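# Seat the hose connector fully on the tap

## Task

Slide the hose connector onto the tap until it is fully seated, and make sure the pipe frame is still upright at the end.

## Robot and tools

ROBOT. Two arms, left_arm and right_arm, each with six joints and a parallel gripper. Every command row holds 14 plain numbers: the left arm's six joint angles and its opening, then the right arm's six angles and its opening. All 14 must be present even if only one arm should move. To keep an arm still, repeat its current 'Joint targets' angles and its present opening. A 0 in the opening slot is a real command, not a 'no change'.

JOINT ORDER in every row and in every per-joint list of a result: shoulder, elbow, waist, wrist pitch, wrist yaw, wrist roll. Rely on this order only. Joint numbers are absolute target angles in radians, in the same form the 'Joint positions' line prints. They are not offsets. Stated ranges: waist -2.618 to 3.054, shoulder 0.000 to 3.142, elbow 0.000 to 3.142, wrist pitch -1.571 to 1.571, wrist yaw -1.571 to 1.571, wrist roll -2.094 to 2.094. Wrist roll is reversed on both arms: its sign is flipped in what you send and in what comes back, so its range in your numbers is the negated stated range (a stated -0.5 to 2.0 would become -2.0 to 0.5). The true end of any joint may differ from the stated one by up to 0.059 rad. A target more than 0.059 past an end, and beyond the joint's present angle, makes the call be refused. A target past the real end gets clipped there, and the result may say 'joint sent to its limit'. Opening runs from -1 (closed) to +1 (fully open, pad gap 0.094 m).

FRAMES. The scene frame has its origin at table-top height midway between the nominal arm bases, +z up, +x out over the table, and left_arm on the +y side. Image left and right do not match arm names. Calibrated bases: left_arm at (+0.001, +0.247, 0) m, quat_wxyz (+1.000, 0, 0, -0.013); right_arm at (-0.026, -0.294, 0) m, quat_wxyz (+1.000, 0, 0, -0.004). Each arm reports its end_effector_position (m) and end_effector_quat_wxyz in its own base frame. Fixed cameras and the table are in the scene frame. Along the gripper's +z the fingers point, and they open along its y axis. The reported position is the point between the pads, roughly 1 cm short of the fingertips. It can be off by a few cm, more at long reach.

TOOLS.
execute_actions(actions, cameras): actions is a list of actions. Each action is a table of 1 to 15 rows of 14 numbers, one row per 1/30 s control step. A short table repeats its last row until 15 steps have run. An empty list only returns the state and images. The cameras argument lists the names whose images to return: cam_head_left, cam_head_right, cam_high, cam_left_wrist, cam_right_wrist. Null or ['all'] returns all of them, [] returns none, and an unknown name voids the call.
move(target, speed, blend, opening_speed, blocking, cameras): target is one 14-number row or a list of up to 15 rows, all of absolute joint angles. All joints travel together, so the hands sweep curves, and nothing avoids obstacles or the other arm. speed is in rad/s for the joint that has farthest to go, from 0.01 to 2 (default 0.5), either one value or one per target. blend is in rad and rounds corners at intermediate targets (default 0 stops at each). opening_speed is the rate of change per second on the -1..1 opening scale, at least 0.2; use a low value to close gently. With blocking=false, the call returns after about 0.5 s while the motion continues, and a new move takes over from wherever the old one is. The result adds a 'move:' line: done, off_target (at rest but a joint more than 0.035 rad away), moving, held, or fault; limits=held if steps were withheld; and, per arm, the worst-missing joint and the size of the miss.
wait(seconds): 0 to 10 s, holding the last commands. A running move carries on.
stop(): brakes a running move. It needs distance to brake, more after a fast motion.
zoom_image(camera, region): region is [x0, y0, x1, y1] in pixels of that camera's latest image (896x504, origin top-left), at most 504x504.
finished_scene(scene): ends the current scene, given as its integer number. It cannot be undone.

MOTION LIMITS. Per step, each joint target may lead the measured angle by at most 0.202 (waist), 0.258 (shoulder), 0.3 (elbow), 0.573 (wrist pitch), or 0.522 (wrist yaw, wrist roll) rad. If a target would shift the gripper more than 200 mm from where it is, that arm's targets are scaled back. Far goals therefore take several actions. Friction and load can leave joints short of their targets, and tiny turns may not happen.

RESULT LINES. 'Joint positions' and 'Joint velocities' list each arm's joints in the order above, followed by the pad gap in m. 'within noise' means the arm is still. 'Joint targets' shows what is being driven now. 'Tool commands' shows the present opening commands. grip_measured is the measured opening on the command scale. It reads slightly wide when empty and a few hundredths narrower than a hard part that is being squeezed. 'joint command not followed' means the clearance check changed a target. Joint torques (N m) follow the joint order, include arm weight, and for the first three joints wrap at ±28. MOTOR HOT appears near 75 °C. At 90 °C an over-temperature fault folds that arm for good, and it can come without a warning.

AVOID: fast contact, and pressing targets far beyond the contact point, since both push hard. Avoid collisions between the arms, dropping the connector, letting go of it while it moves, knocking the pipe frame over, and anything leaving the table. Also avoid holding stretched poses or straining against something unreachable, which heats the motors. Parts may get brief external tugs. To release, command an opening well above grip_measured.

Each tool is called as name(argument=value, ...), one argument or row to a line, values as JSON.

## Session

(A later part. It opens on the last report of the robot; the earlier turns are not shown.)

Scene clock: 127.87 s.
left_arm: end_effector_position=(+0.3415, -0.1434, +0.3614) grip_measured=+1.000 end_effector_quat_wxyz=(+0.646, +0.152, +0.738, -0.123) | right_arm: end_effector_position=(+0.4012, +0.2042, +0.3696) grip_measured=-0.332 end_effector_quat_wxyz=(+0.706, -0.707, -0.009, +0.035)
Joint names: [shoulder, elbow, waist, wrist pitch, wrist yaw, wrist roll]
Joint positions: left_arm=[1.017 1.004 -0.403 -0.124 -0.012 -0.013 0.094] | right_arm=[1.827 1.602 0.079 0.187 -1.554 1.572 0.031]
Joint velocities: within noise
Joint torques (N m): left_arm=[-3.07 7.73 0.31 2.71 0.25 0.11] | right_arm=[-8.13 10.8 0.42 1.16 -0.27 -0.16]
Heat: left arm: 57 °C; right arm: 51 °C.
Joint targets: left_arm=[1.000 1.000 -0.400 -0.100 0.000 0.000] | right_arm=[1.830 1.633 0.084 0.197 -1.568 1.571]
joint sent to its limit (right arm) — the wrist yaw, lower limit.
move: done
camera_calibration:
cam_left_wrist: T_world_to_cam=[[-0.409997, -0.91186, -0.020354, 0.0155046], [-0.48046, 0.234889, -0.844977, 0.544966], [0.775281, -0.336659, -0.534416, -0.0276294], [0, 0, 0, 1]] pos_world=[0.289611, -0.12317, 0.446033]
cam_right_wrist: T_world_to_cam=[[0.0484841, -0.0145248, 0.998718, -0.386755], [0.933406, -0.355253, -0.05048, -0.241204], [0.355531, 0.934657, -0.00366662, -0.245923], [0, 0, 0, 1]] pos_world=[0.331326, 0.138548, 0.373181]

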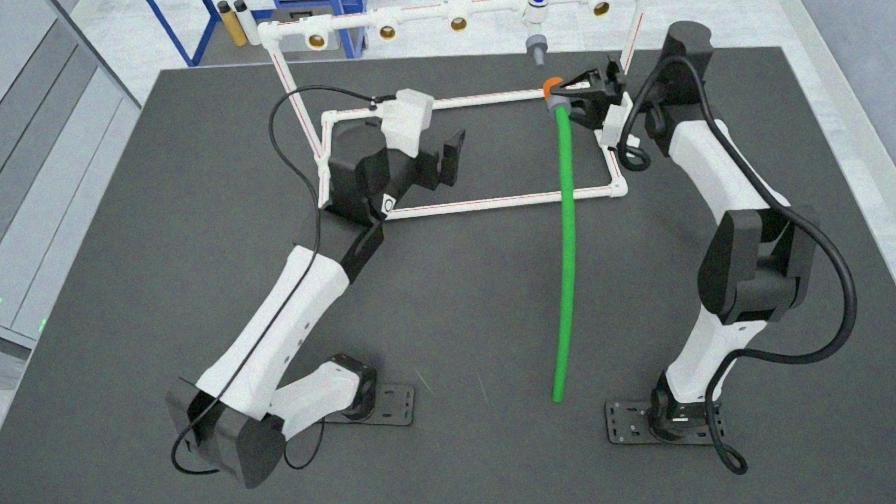

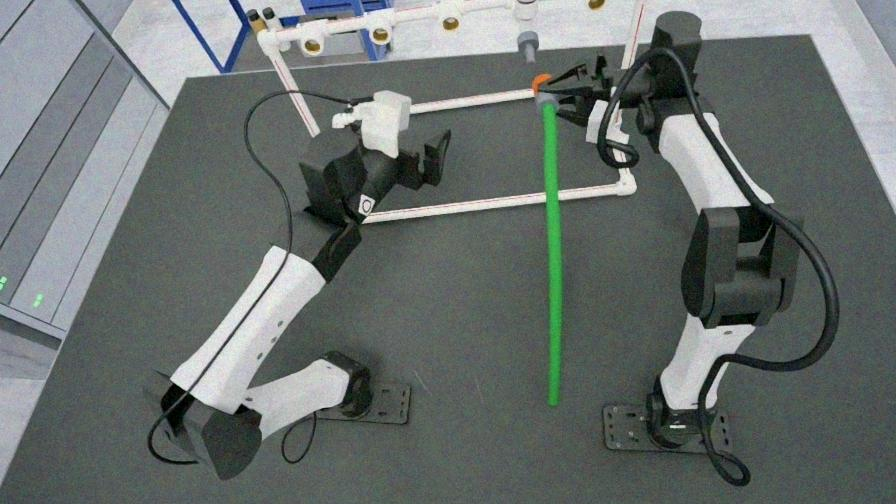

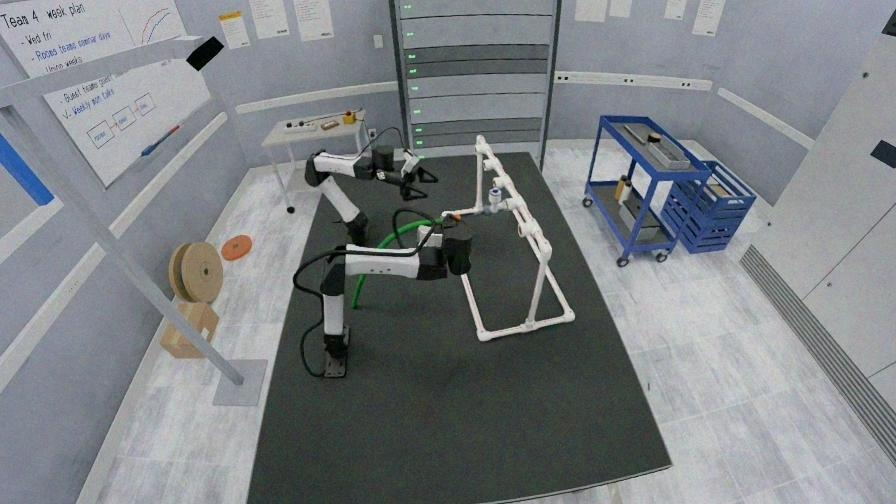

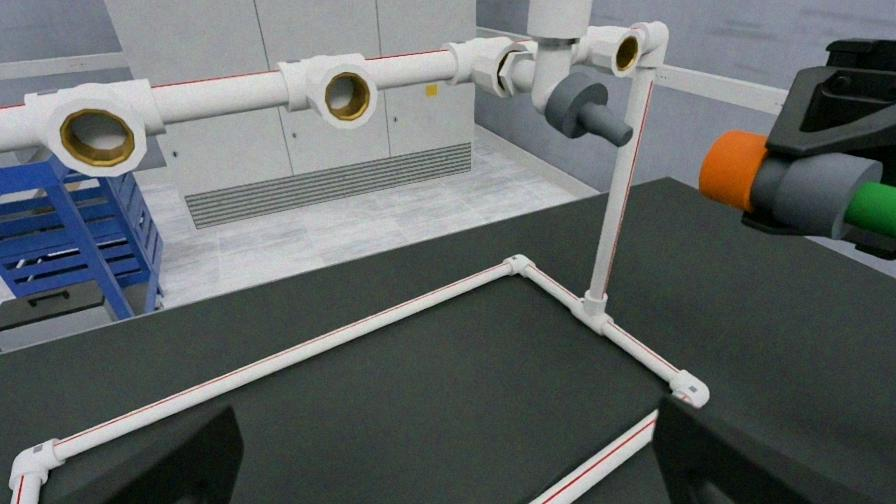

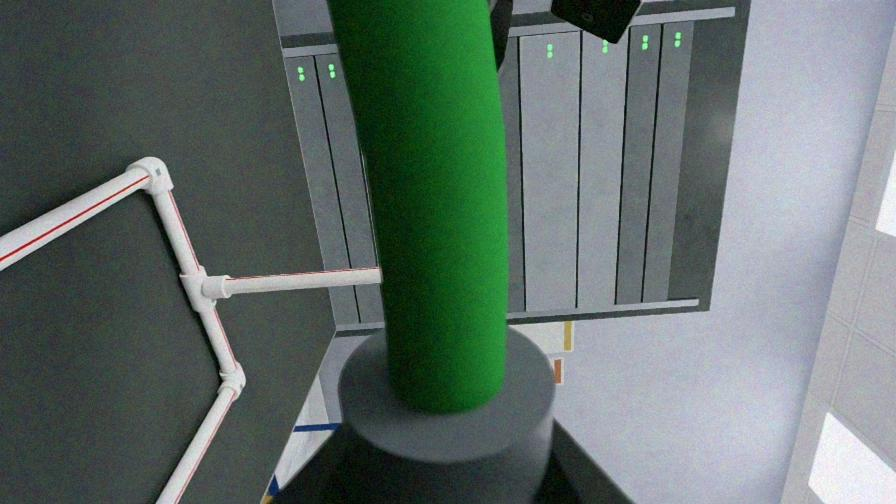

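move(
  target=[1.0,1.0,-0.4,-0.1,0,0,1,1.987,1.745,0.102,0.526,-1.6,1.571,-0.9],
  speed=0.25,
)

zoom_image(
  camera="cam_head_left",
  region=[490, 10, 620, 140],
)

zoom_image(
  camera="cam_left_wrist",
  region=[520, 20, 820, 220],
)

zoom_image(
  camera="cam_high",
  region=[420, 170, 530, 260],
)

zoom_image(
  camera="cam_head_right",
  region=[480, 10, 610, 140],
)

Scene clock: 174.83 s.
left_arm: end_effector_position=(+0.3415, -0.1434, +0.3614) grip_measured=+1.000 end_effector_quat_wxyz=(+0.646, +0.152, +0.738, -0.123) | right_arm: end_effector_position=(+0.4346, +0.2136, +0.3652) grip_measured=-0.332 end_effector_quat_wxyz=(+0.706, -0.697, -0.112, -0.057)
Joint names: [shoulder, elbow, waist, wrist pitch, wrist yaw, wrist roll]
Joint positions: left_arm=[1.017 1.004 -0.403 -0.124 -0.012 -0.013 0.094] | right_arm=[1.985 1.713 0.094 0.511 -1.556 1.572 0.031]
Joint velocities: within noise
Joint torques (N m): left_arm=[-3.06 7.75 0.25 2.69 0.25 0.11] | right_arm=[-9.37 10.74 0.68 1.1 -0.07 -0.15]
Heat: left arm: 57 °C; right arm: 55 °C.
Joint targets: left_arm=[1.000 1.000 -0.400 -0.100 0.000 0.000] | right_arm=[1.987 1.745 0.102 0.526 -1.568 1.571]
joint sent to its limit (right arm) — the wrist yaw, lower limit.
move: off_target (right_arm); right_arm: the wrist yaw is farthest, 0.044 rad from its target
camera_calibration:
cam_left_wrist: T_world_to_cam=[[-0.409997, -0.91186, -0.020354, 0.0155046], [-0.48046, 0.234889, -0.844977, 0.544966], [0.775281, -0.336659, -0.534416, -0.0276294], [0, 0, 0, 1]] pos_world=[0.289611, -0.12317, 0.446033]
cam_right_wrist: T_world_to_cam=[[-0.226036, -0.0396581, 0.973311, -0.249936], [0.918616, -0.34113, 0.199435, -0.357192], [0.324117, 0.939179, 0.113538, -0.296739], [0, 0, 0, 1]] pos_world=[0.367806, 0.14693, 0.348193]

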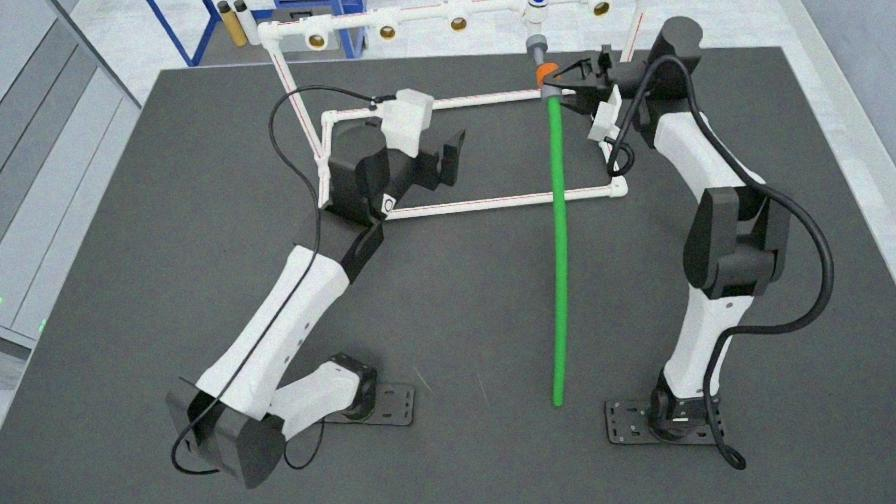

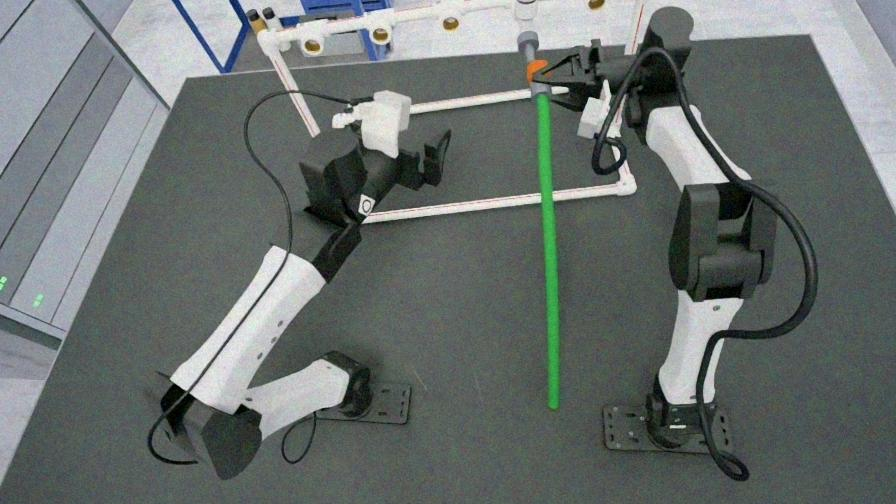

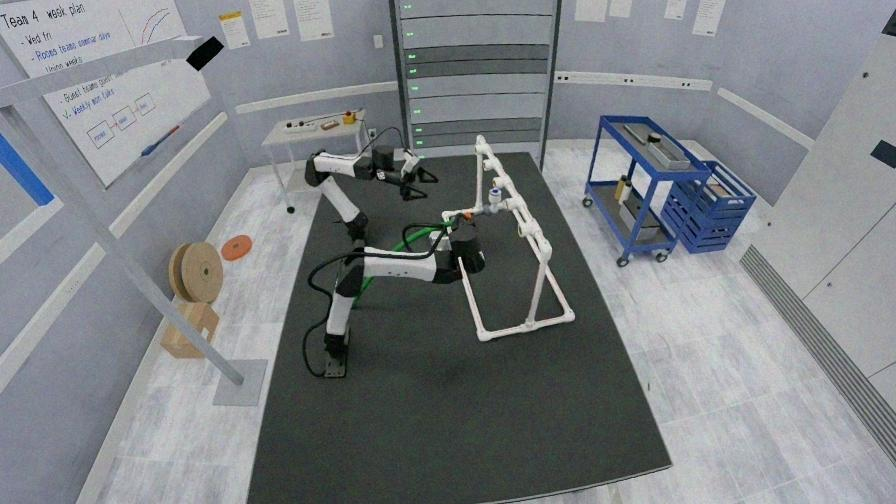

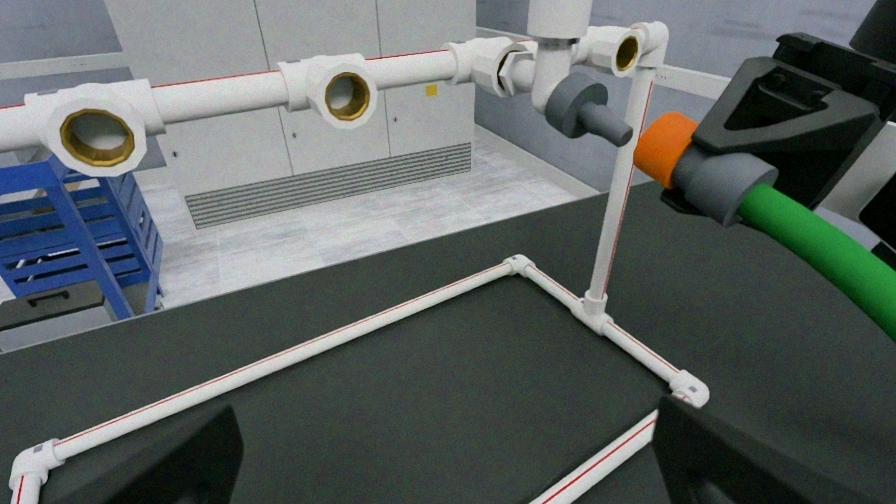

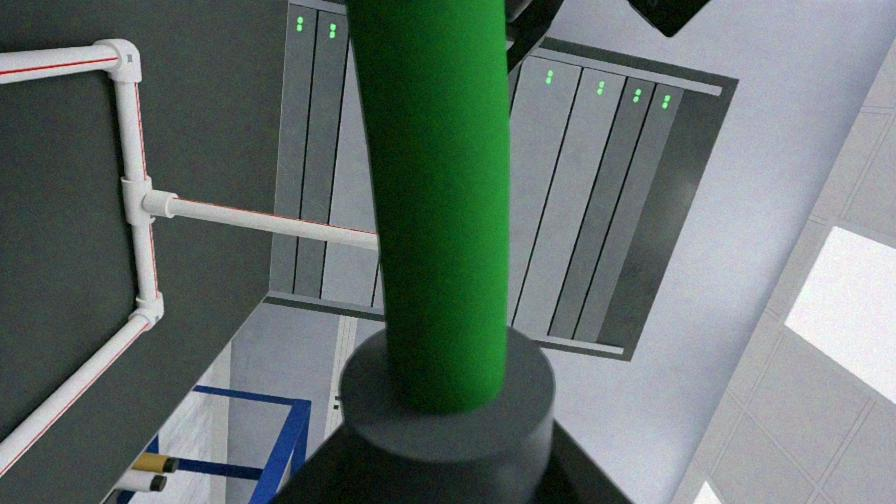

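Scaled by 3.877 from the camera's 896x504 image, which has a finer 1280x720 frame.

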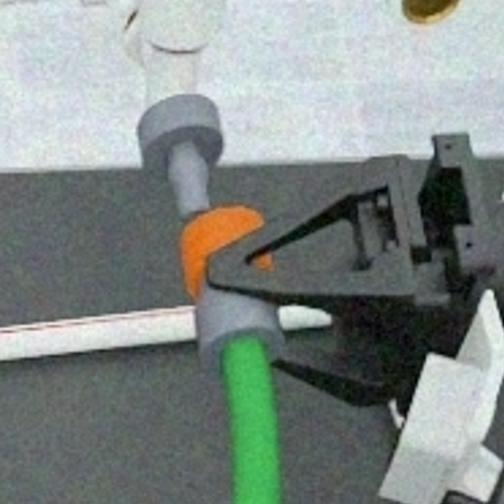

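Scaled by 1.680 from the camera's 896x504 image, which has a finer 1280x720 frame.

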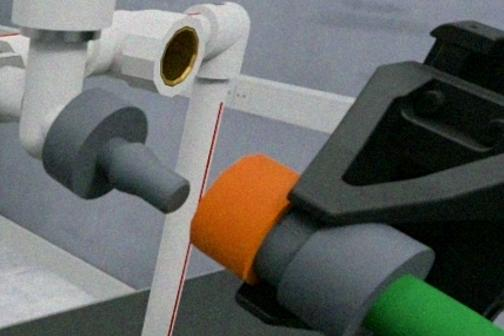

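Scaled by 4.582 from the camera's 896x504 image, which has a finer 1280x720 frame.

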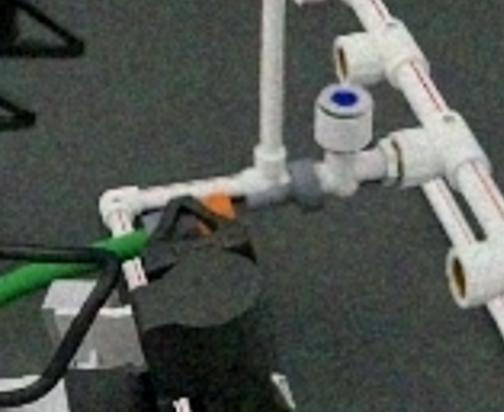

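Scaled by 3.877 from the camera's 896x504 image, which has a finer 1280x720 frame.

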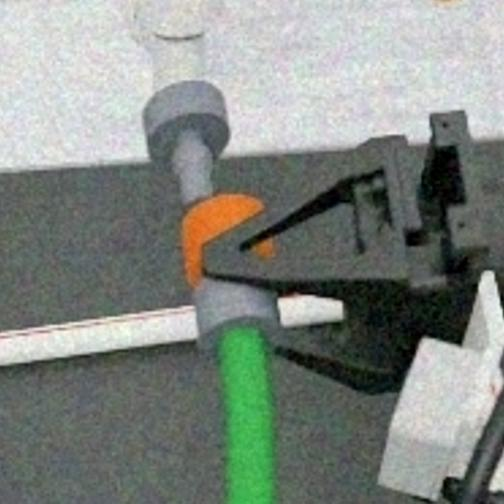

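move(
  target=[1.0,1.0,-0.4,-0.1,0,0,1,1.979,1.730,0.122,0.52,-1.568,1.571,-0.9],
  speed=0.2,
  cameras=["cam_head_left","cam_left_wrist","cam_head_right"],
)

zoom_image(
  camera="cam_head_left",
  region=[490, 10, 620, 140],
)

zoom_image(
  camera="cam_left_wrist",
  region=[540, 60, 740, 220],
)

zoom_image(
  camera="cam_head_right",
  region=[480, 10, 610, 140],
)

Scene clock: 186.77 s.
left_arm: end_effector_position=(+0.3415, -0.1434, +0.3614) grip_measured=+1.000 end_effector_quat_wxyz=(+0.646, +0.152, +0.738, -0.123) | right_arm: end_effector_position=(+0.4296, +0.2233, +0.3652) grip_measured=-0.332 end_effector_quat_wxyz=(+0.707, -0.696, -0.121, -0.049)
Joint names: [shoulder, elbow, waist, wrist pitch, wrist yaw, wrist roll]
Joint positions: left_arm=[1.017 1.004 -0.403 -0.124 -0.012 -0.013 0.094] | right_arm=[1.985 1.713 0.116 0.512 -1.557 1.572 0.031]
Joint velocities: within noise
Joint torques (N m): left_arm=[-3.1 7.75 0.28 2.68 0.25 0.11] | right_arm=[-10.09 9.21 0.49 1.06 -0.05 -0.16]
Heat: left arm: 57 °C; right arm: 57 °C.
Joint targets: left_arm=[1.000 1.000 -0.400 -0.100 0.000 0.000] | right_arm=[1.979 1.730 0.122 0.520 -1.568 1.571]
move: done
camera_calibration:
cam_left_wrist: T_world_to_cam=[[-0.409997, -0.91186, -0.020354, 0.0155046], [-0.48046, 0.234889, -0.844977, 0.544966], [0.775281, -0.336659, -0.534416, -0.0276294], [0, 0, 0, 1]] pos_world=[0.289611, -0.12317, 0.446033]
Images, in order (width x height): cam_head_left 896x504, cam_head_right 896x504, cam_left_wrist 896x504.

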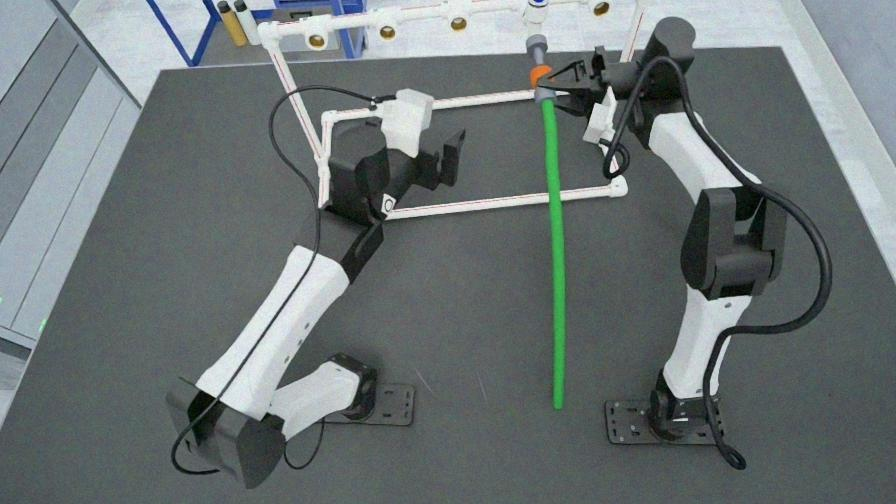

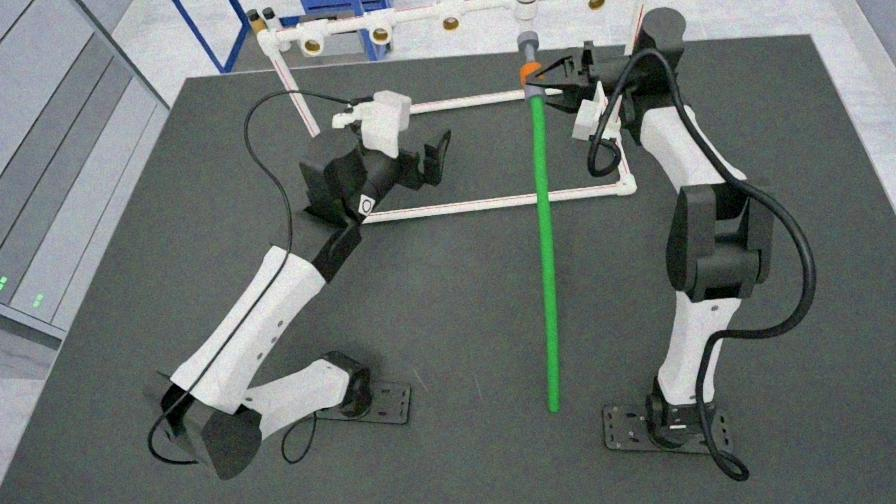

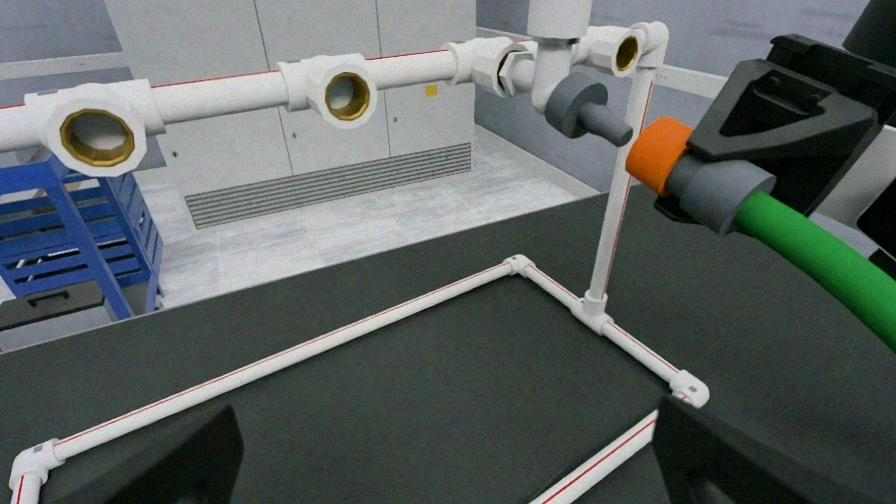

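Scaled by 3.877 from the camera's 896x504 image, which has a finer 1280x720 frame.

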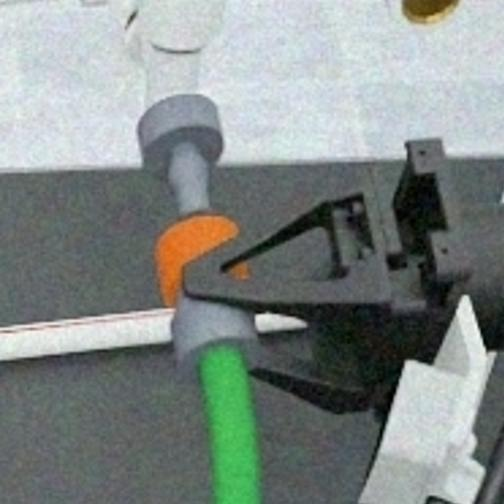

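Scaled by 2.520 from the camera's 896x504 image, which has a finer 1280x720 frame.

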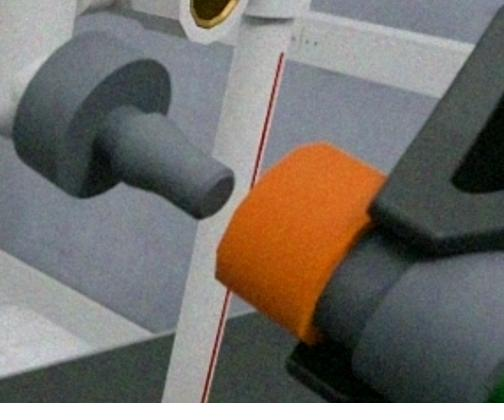

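Scaled by 3.877 from the camera's 896x504 image, which has a finer 1280x720 frame.

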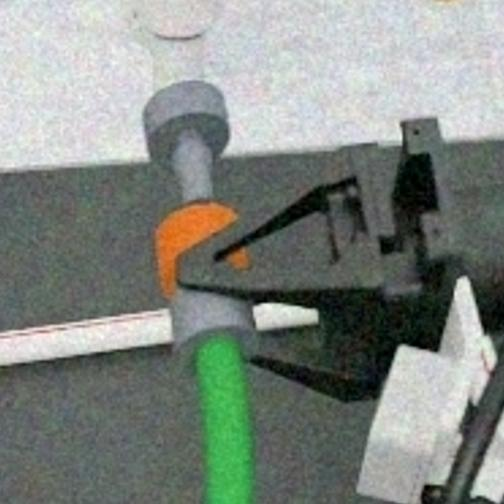

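zoom_image(
  camera="cam_head_left",
  region=[280, 0, 560, 110],
)

zoom_image(
  camera="cam_left_wrist",
  region=[0, 20, 500, 200],
)

zoom_image(
  camera="cam_head_right",
  region=[280, 0, 560, 110],
)

Scaled by 1.800 from the camera's 896x504 image, which has a finer 1280x720 frame.

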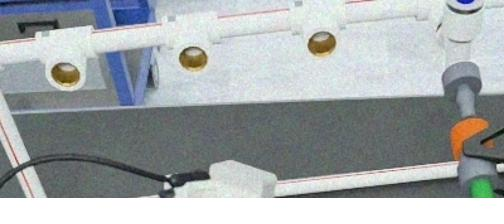

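Scaled by 1.008 from the camera's 896x504 image, which has a finer 1280x720 frame.

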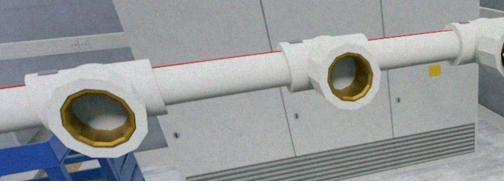

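Scaled by 1.800 from the camera's 896x504 image, which has a finer 1280x720 frame.

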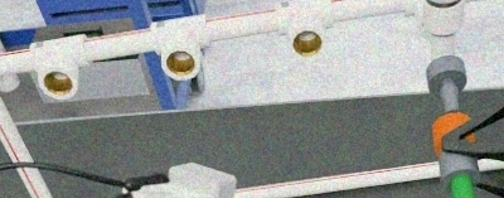

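move(
  target=[1.3718,1.235,-0.19,0.17,0,1.571,1,1.973,1.730,0.122,0.52,-1.568,1.571,-0.9],
  speed=0.6,
)

Scene clock: 213.27 s.
left_arm: end_effector_position=(+0.4536, -0.0881, +0.3879) grip_measured=+1.000 end_effector_quat_wxyz=(+0.452, -0.452, +0.551, -0.537) | right_arm: end_effector_position=(+0.4296, +0.2233, +0.3652) grip_measured=-0.332 end_effector_quat_wxyz=(+0.707, -0.696, -0.121, -0.049)
Joint names: [shoulder, elbow, waist, wrist pitch, wrist yaw, wrist roll]
Joint positions: left_arm=[1.36 1.2 -0.196 0.144 -0.011 1.558 0.094] | right_arm=[1.985 1.713 0.116 0.512 -1.557 1.572 0.031]
Joint velocities: within noise
Joint torques (N m): left_arm=[-3.23 11.55 0.51 2.68 0.23 0.02] | right_arm=[-10.59 9.22 0.49 1.05 -0.05 -0.16]
Heat: left arm: 58 °C; right arm: 61 °C.
Joint targets: left_arm=[1.372 1.235 -0.190 0.170 0.000 1.571] | right_arm=[1.973 1.730 0.122 0.520 -1.568 1.571]
move: done
camera_calibration:
cam_left_wrist: T_world_to_cam=[[-0.0161809, -0.0198582, 0.999672, -0.383314], [-0.574253, -0.818279, -0.0255498, 0.240137], [0.818518, -0.574478, 0.00183685, -0.330372], [0, 0, 0, 1]] pos_world=[0.402112, -0.000903878, 0.38993]
cam_right_wrist: T_world_to_cam=[[-0.225811, -0.0448137, 0.97314, -0.249601], [0.926142, -0.319666, 0.200185, -0.357538], [0.302108, 0.94647, 0.113688, -0.296453], [0, 0, 0, 1]] pos_world=[0.364329, 0.155106, 0.348174]

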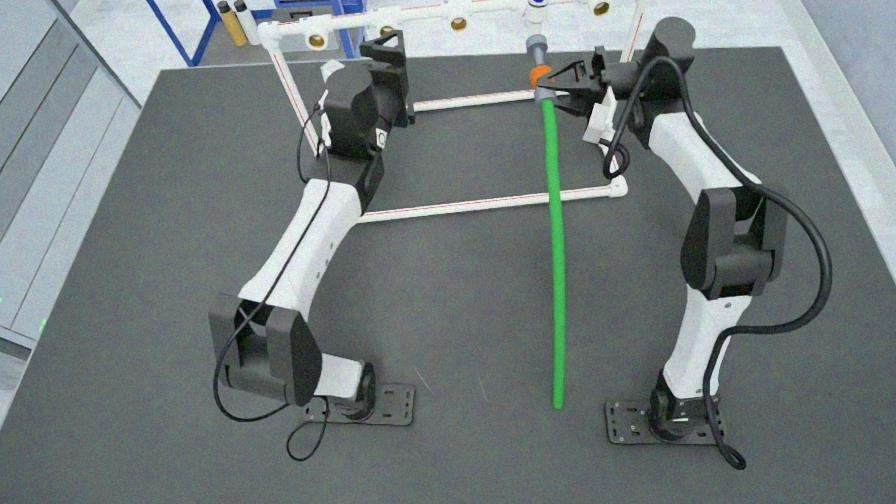

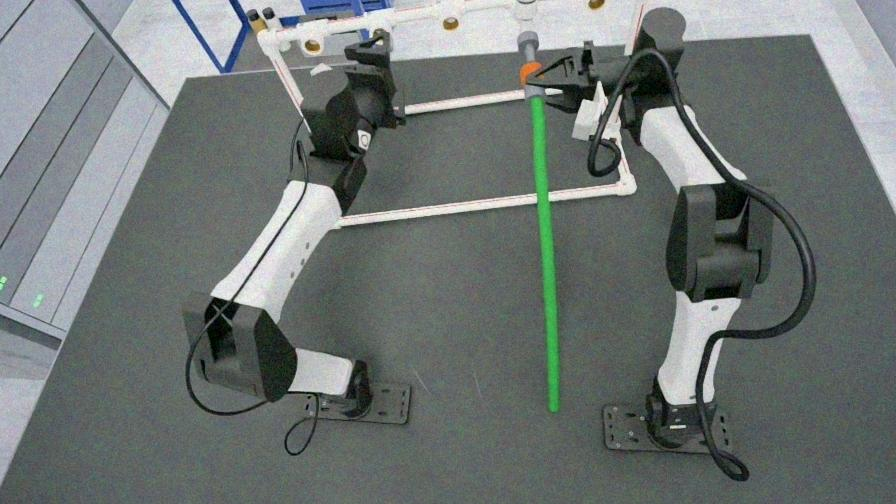

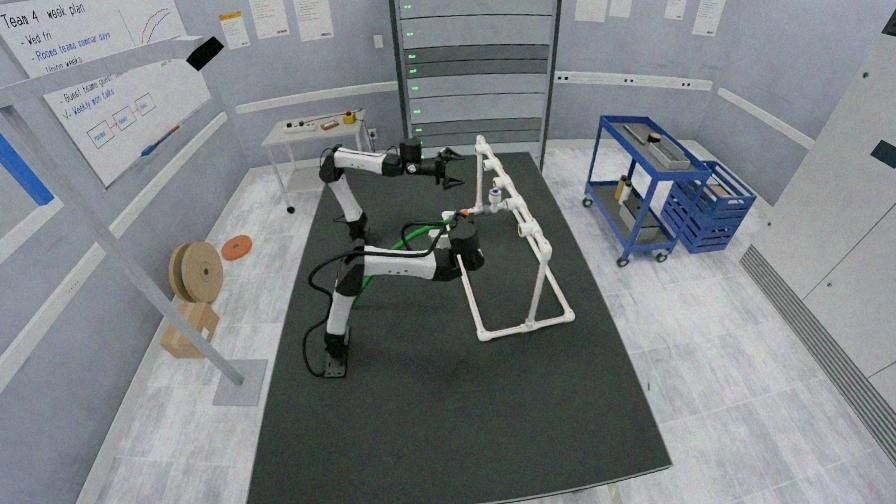

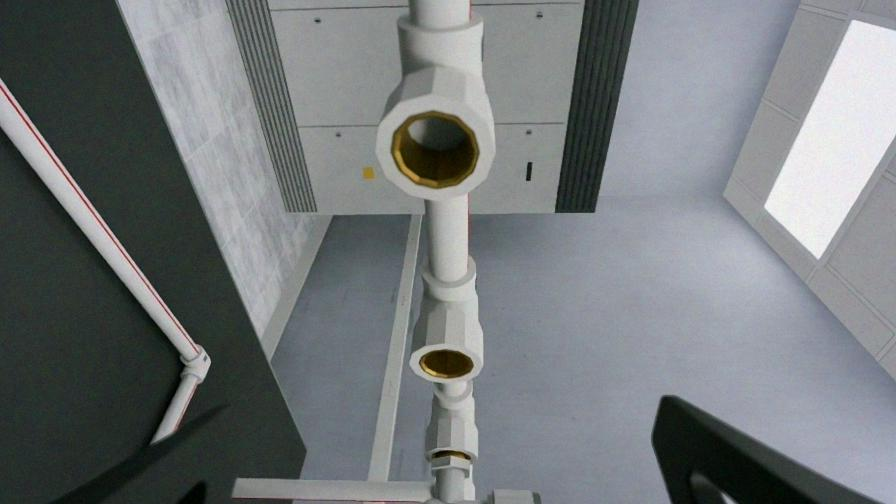

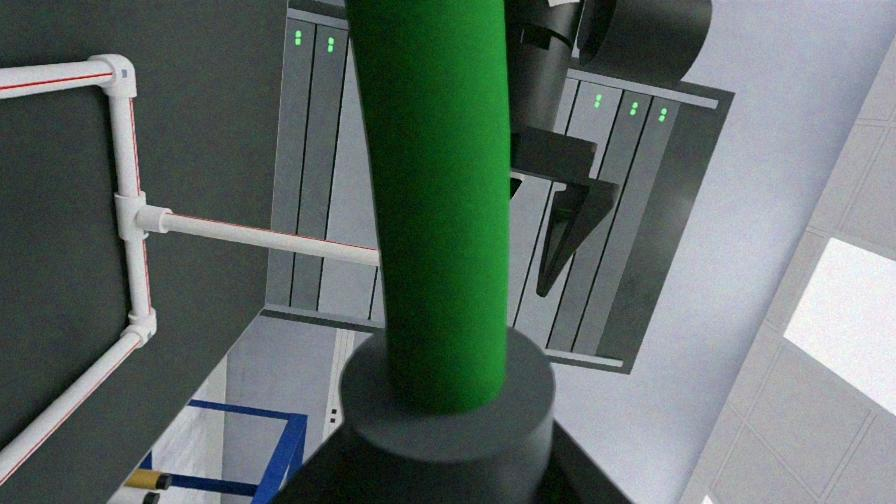

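move(
  target=[
    [1.3718,1.235,-0.172,0.17,0,1.571,1,1.973,1.730,0.122,0.52,-1.568,1.571,-0.9],
    [1.765,1.63,-0.172,0.18,0,1.571,1,1.973,1.730,0.122,0.52,-1.568,1.571,-0.9],
  ],
  speed=0.3,
)

Scene clock: 218.00 s.
left_arm: end_effector_position=(+0.5563, -0.0979, +0.3948) grip_measured=+1.000 end_effector_quat_wxyz=(+0.460, -0.453, +0.542, -0.537) | right_arm: end_effector_position=(+0.4296, +0.2233, +0.3652) grip_measured=-0.332 end_effector_quat_wxyz=(+0.707, -0.696, -0.121, -0.049)
Joint names: [shoulder, elbow, waist, wrist pitch, wrist yaw, wrist roll]
Joint positions: left_arm=[1.752 1.597 -0.177 0.156 -0.01 1.559 0.094] | right_arm=[1.985 1.713 0.116 0.512 -1.557 1.572 0.031]
Joint velocities: within noise
Joint torques (N m): left_arm=[-5.87 11.45 0.39 2.65 0.22 0] | right_arm=[-10.59 9.22 0.49 1.06 -0.05 -0.15]
Heat: left arm: 59 °C; right arm: 62 °C.
Joint targets: left_arm=[1.765 1.630 -0.172 0.180 0.000 1.571] | right_arm=[1.973 1.730 0.122 0.520 -1.568 1.571]
move: done
camera_calibration:
cam_left_wrist: T_world_to_cam=[[-0.032589, -0.0163429, 0.999335, -0.379114], [-0.55932, -0.828342, -0.0317864, 0.284386], [0.828311, -0.559984, 0.017854, -0.430368], [0, 0, 0, 1]] pos_world=[0.503186, -0.0116266, 0.395585]
cam_right_wrist: T_world_to_cam=[[-0.225811, -0.0448137, 0.97314, -0.249601], [0.926142, -0.319666, 0.200185, -0.357538], [0.302108, 0.94647, 0.113688, -0.296453], [0, 0, 0, 1]] pos_world=[0.364329, 0.155106, 0.348174]

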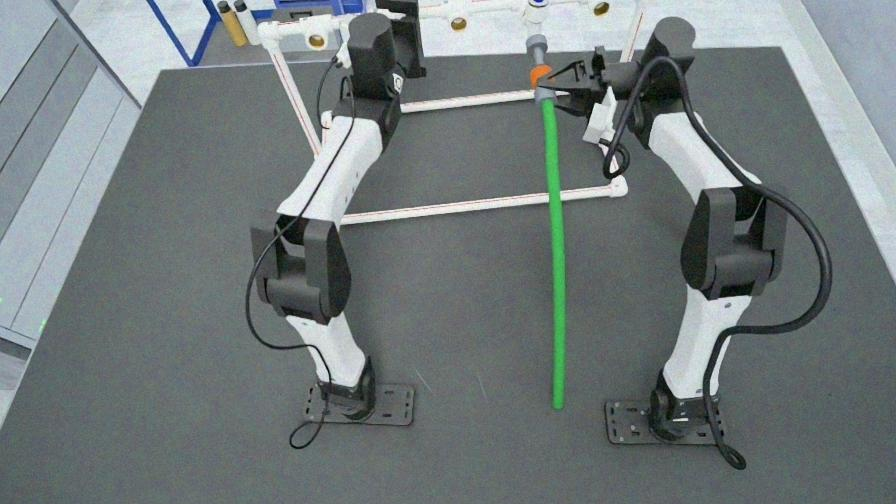

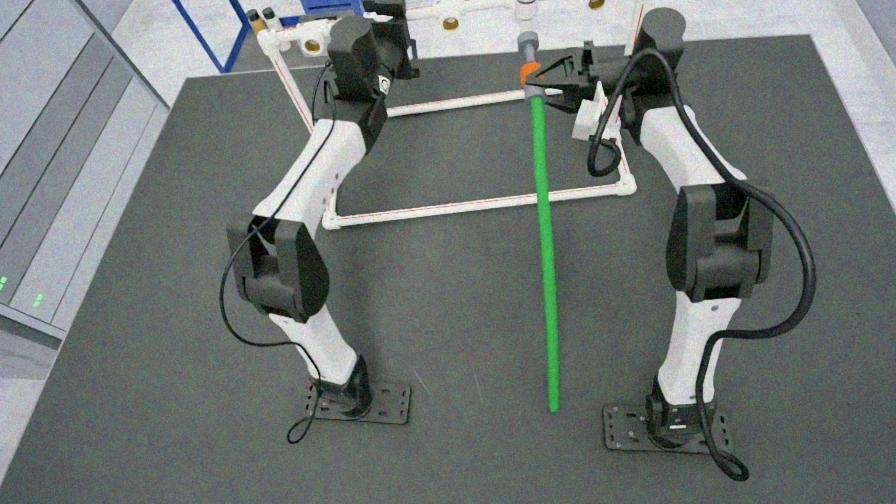

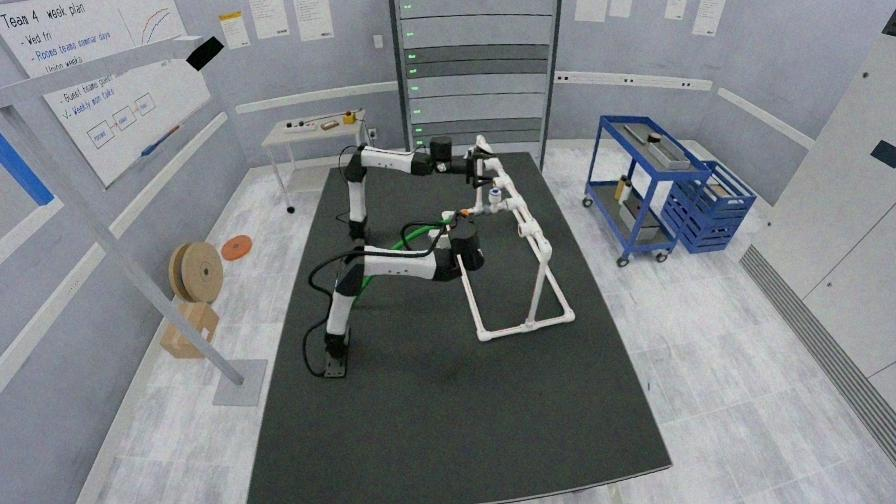

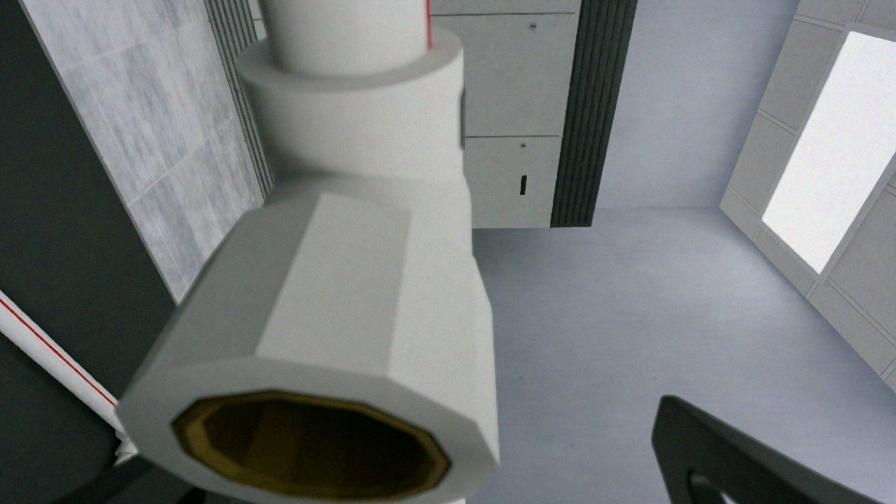

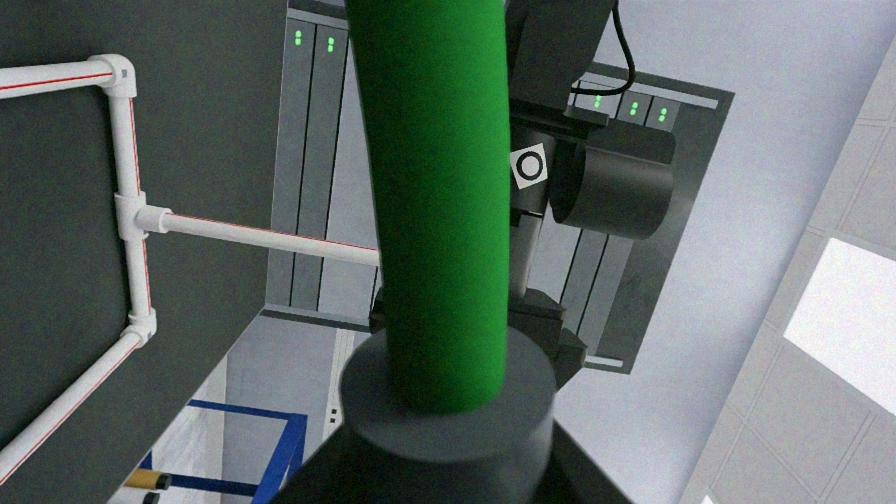

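move(
  target=[1.765,1.575,-0.172,0.228,0,1.571,1,1.973,1.730,0.122,0.52,-1.568,1.571,-0.9],
  speed=0.2,
  cameras=["cam_left_wrist"],
)

Scene clock: 222.73 s.
left_arm: end_effector_position=(+0.5565, -0.0979, +0.3964) grip_measured=+1.000 end_effector_quat_wxyz=(+0.466, -0.447, +0.535, -0.544) | right_arm: end_effector_position=(+0.4296, +0.2233, +0.3652) grip_measured=-0.332 end_effector_quat_wxyz=(+0.707, -0.696, -0.121, -0.049)
Joint names: [shoulder, elbow, waist, wrist pitch, wrist yaw, wrist roll]
Joint positions: left_arm=[1.752 1.578 -0.177 0.201 -0.01 1.559 0.094] | right_arm=[1.985 1.713 0.116 0.512 -1.557 1.572 0.031]
Joint velocities: within noise
Joint torques (N m): left_arm=[-5.82 8.08 0.49 2.67 0.23 0.02] | right_arm=[-10.61 9.24 0.47 1.05 -0.05 -0.16]
Heat: left arm: 60 °C; right arm: 63 °C.
Joint targets: left_arm=[1.765 1.575 -0.172 0.228 0.000 1.571] | right_arm=[1.973 1.730 0.122 0.520 -1.568 1.571]
move: done
camera_calibration:
cam_left_wrist: T_world_to_cam=[[-0.0580933, -0.0117735, 0.998242, -0.36561], [-0.558375, -0.828511, -0.0422666, 0.288158], [0.827552, -0.559848, 0.0415569, -0.439606], [0, 0, 0, 1]] pos_world=[0.503458, -0.0116753, 0.395415]
Images, in order (width x height): cam_left_wrist 896x504.

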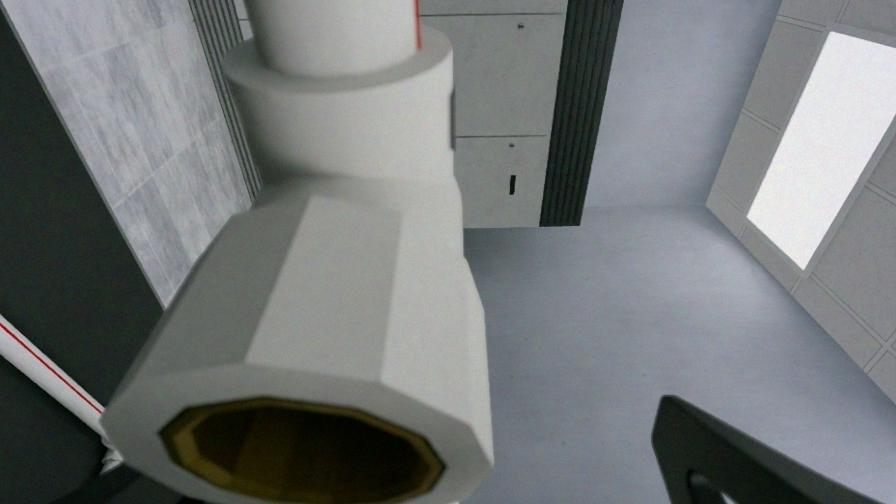

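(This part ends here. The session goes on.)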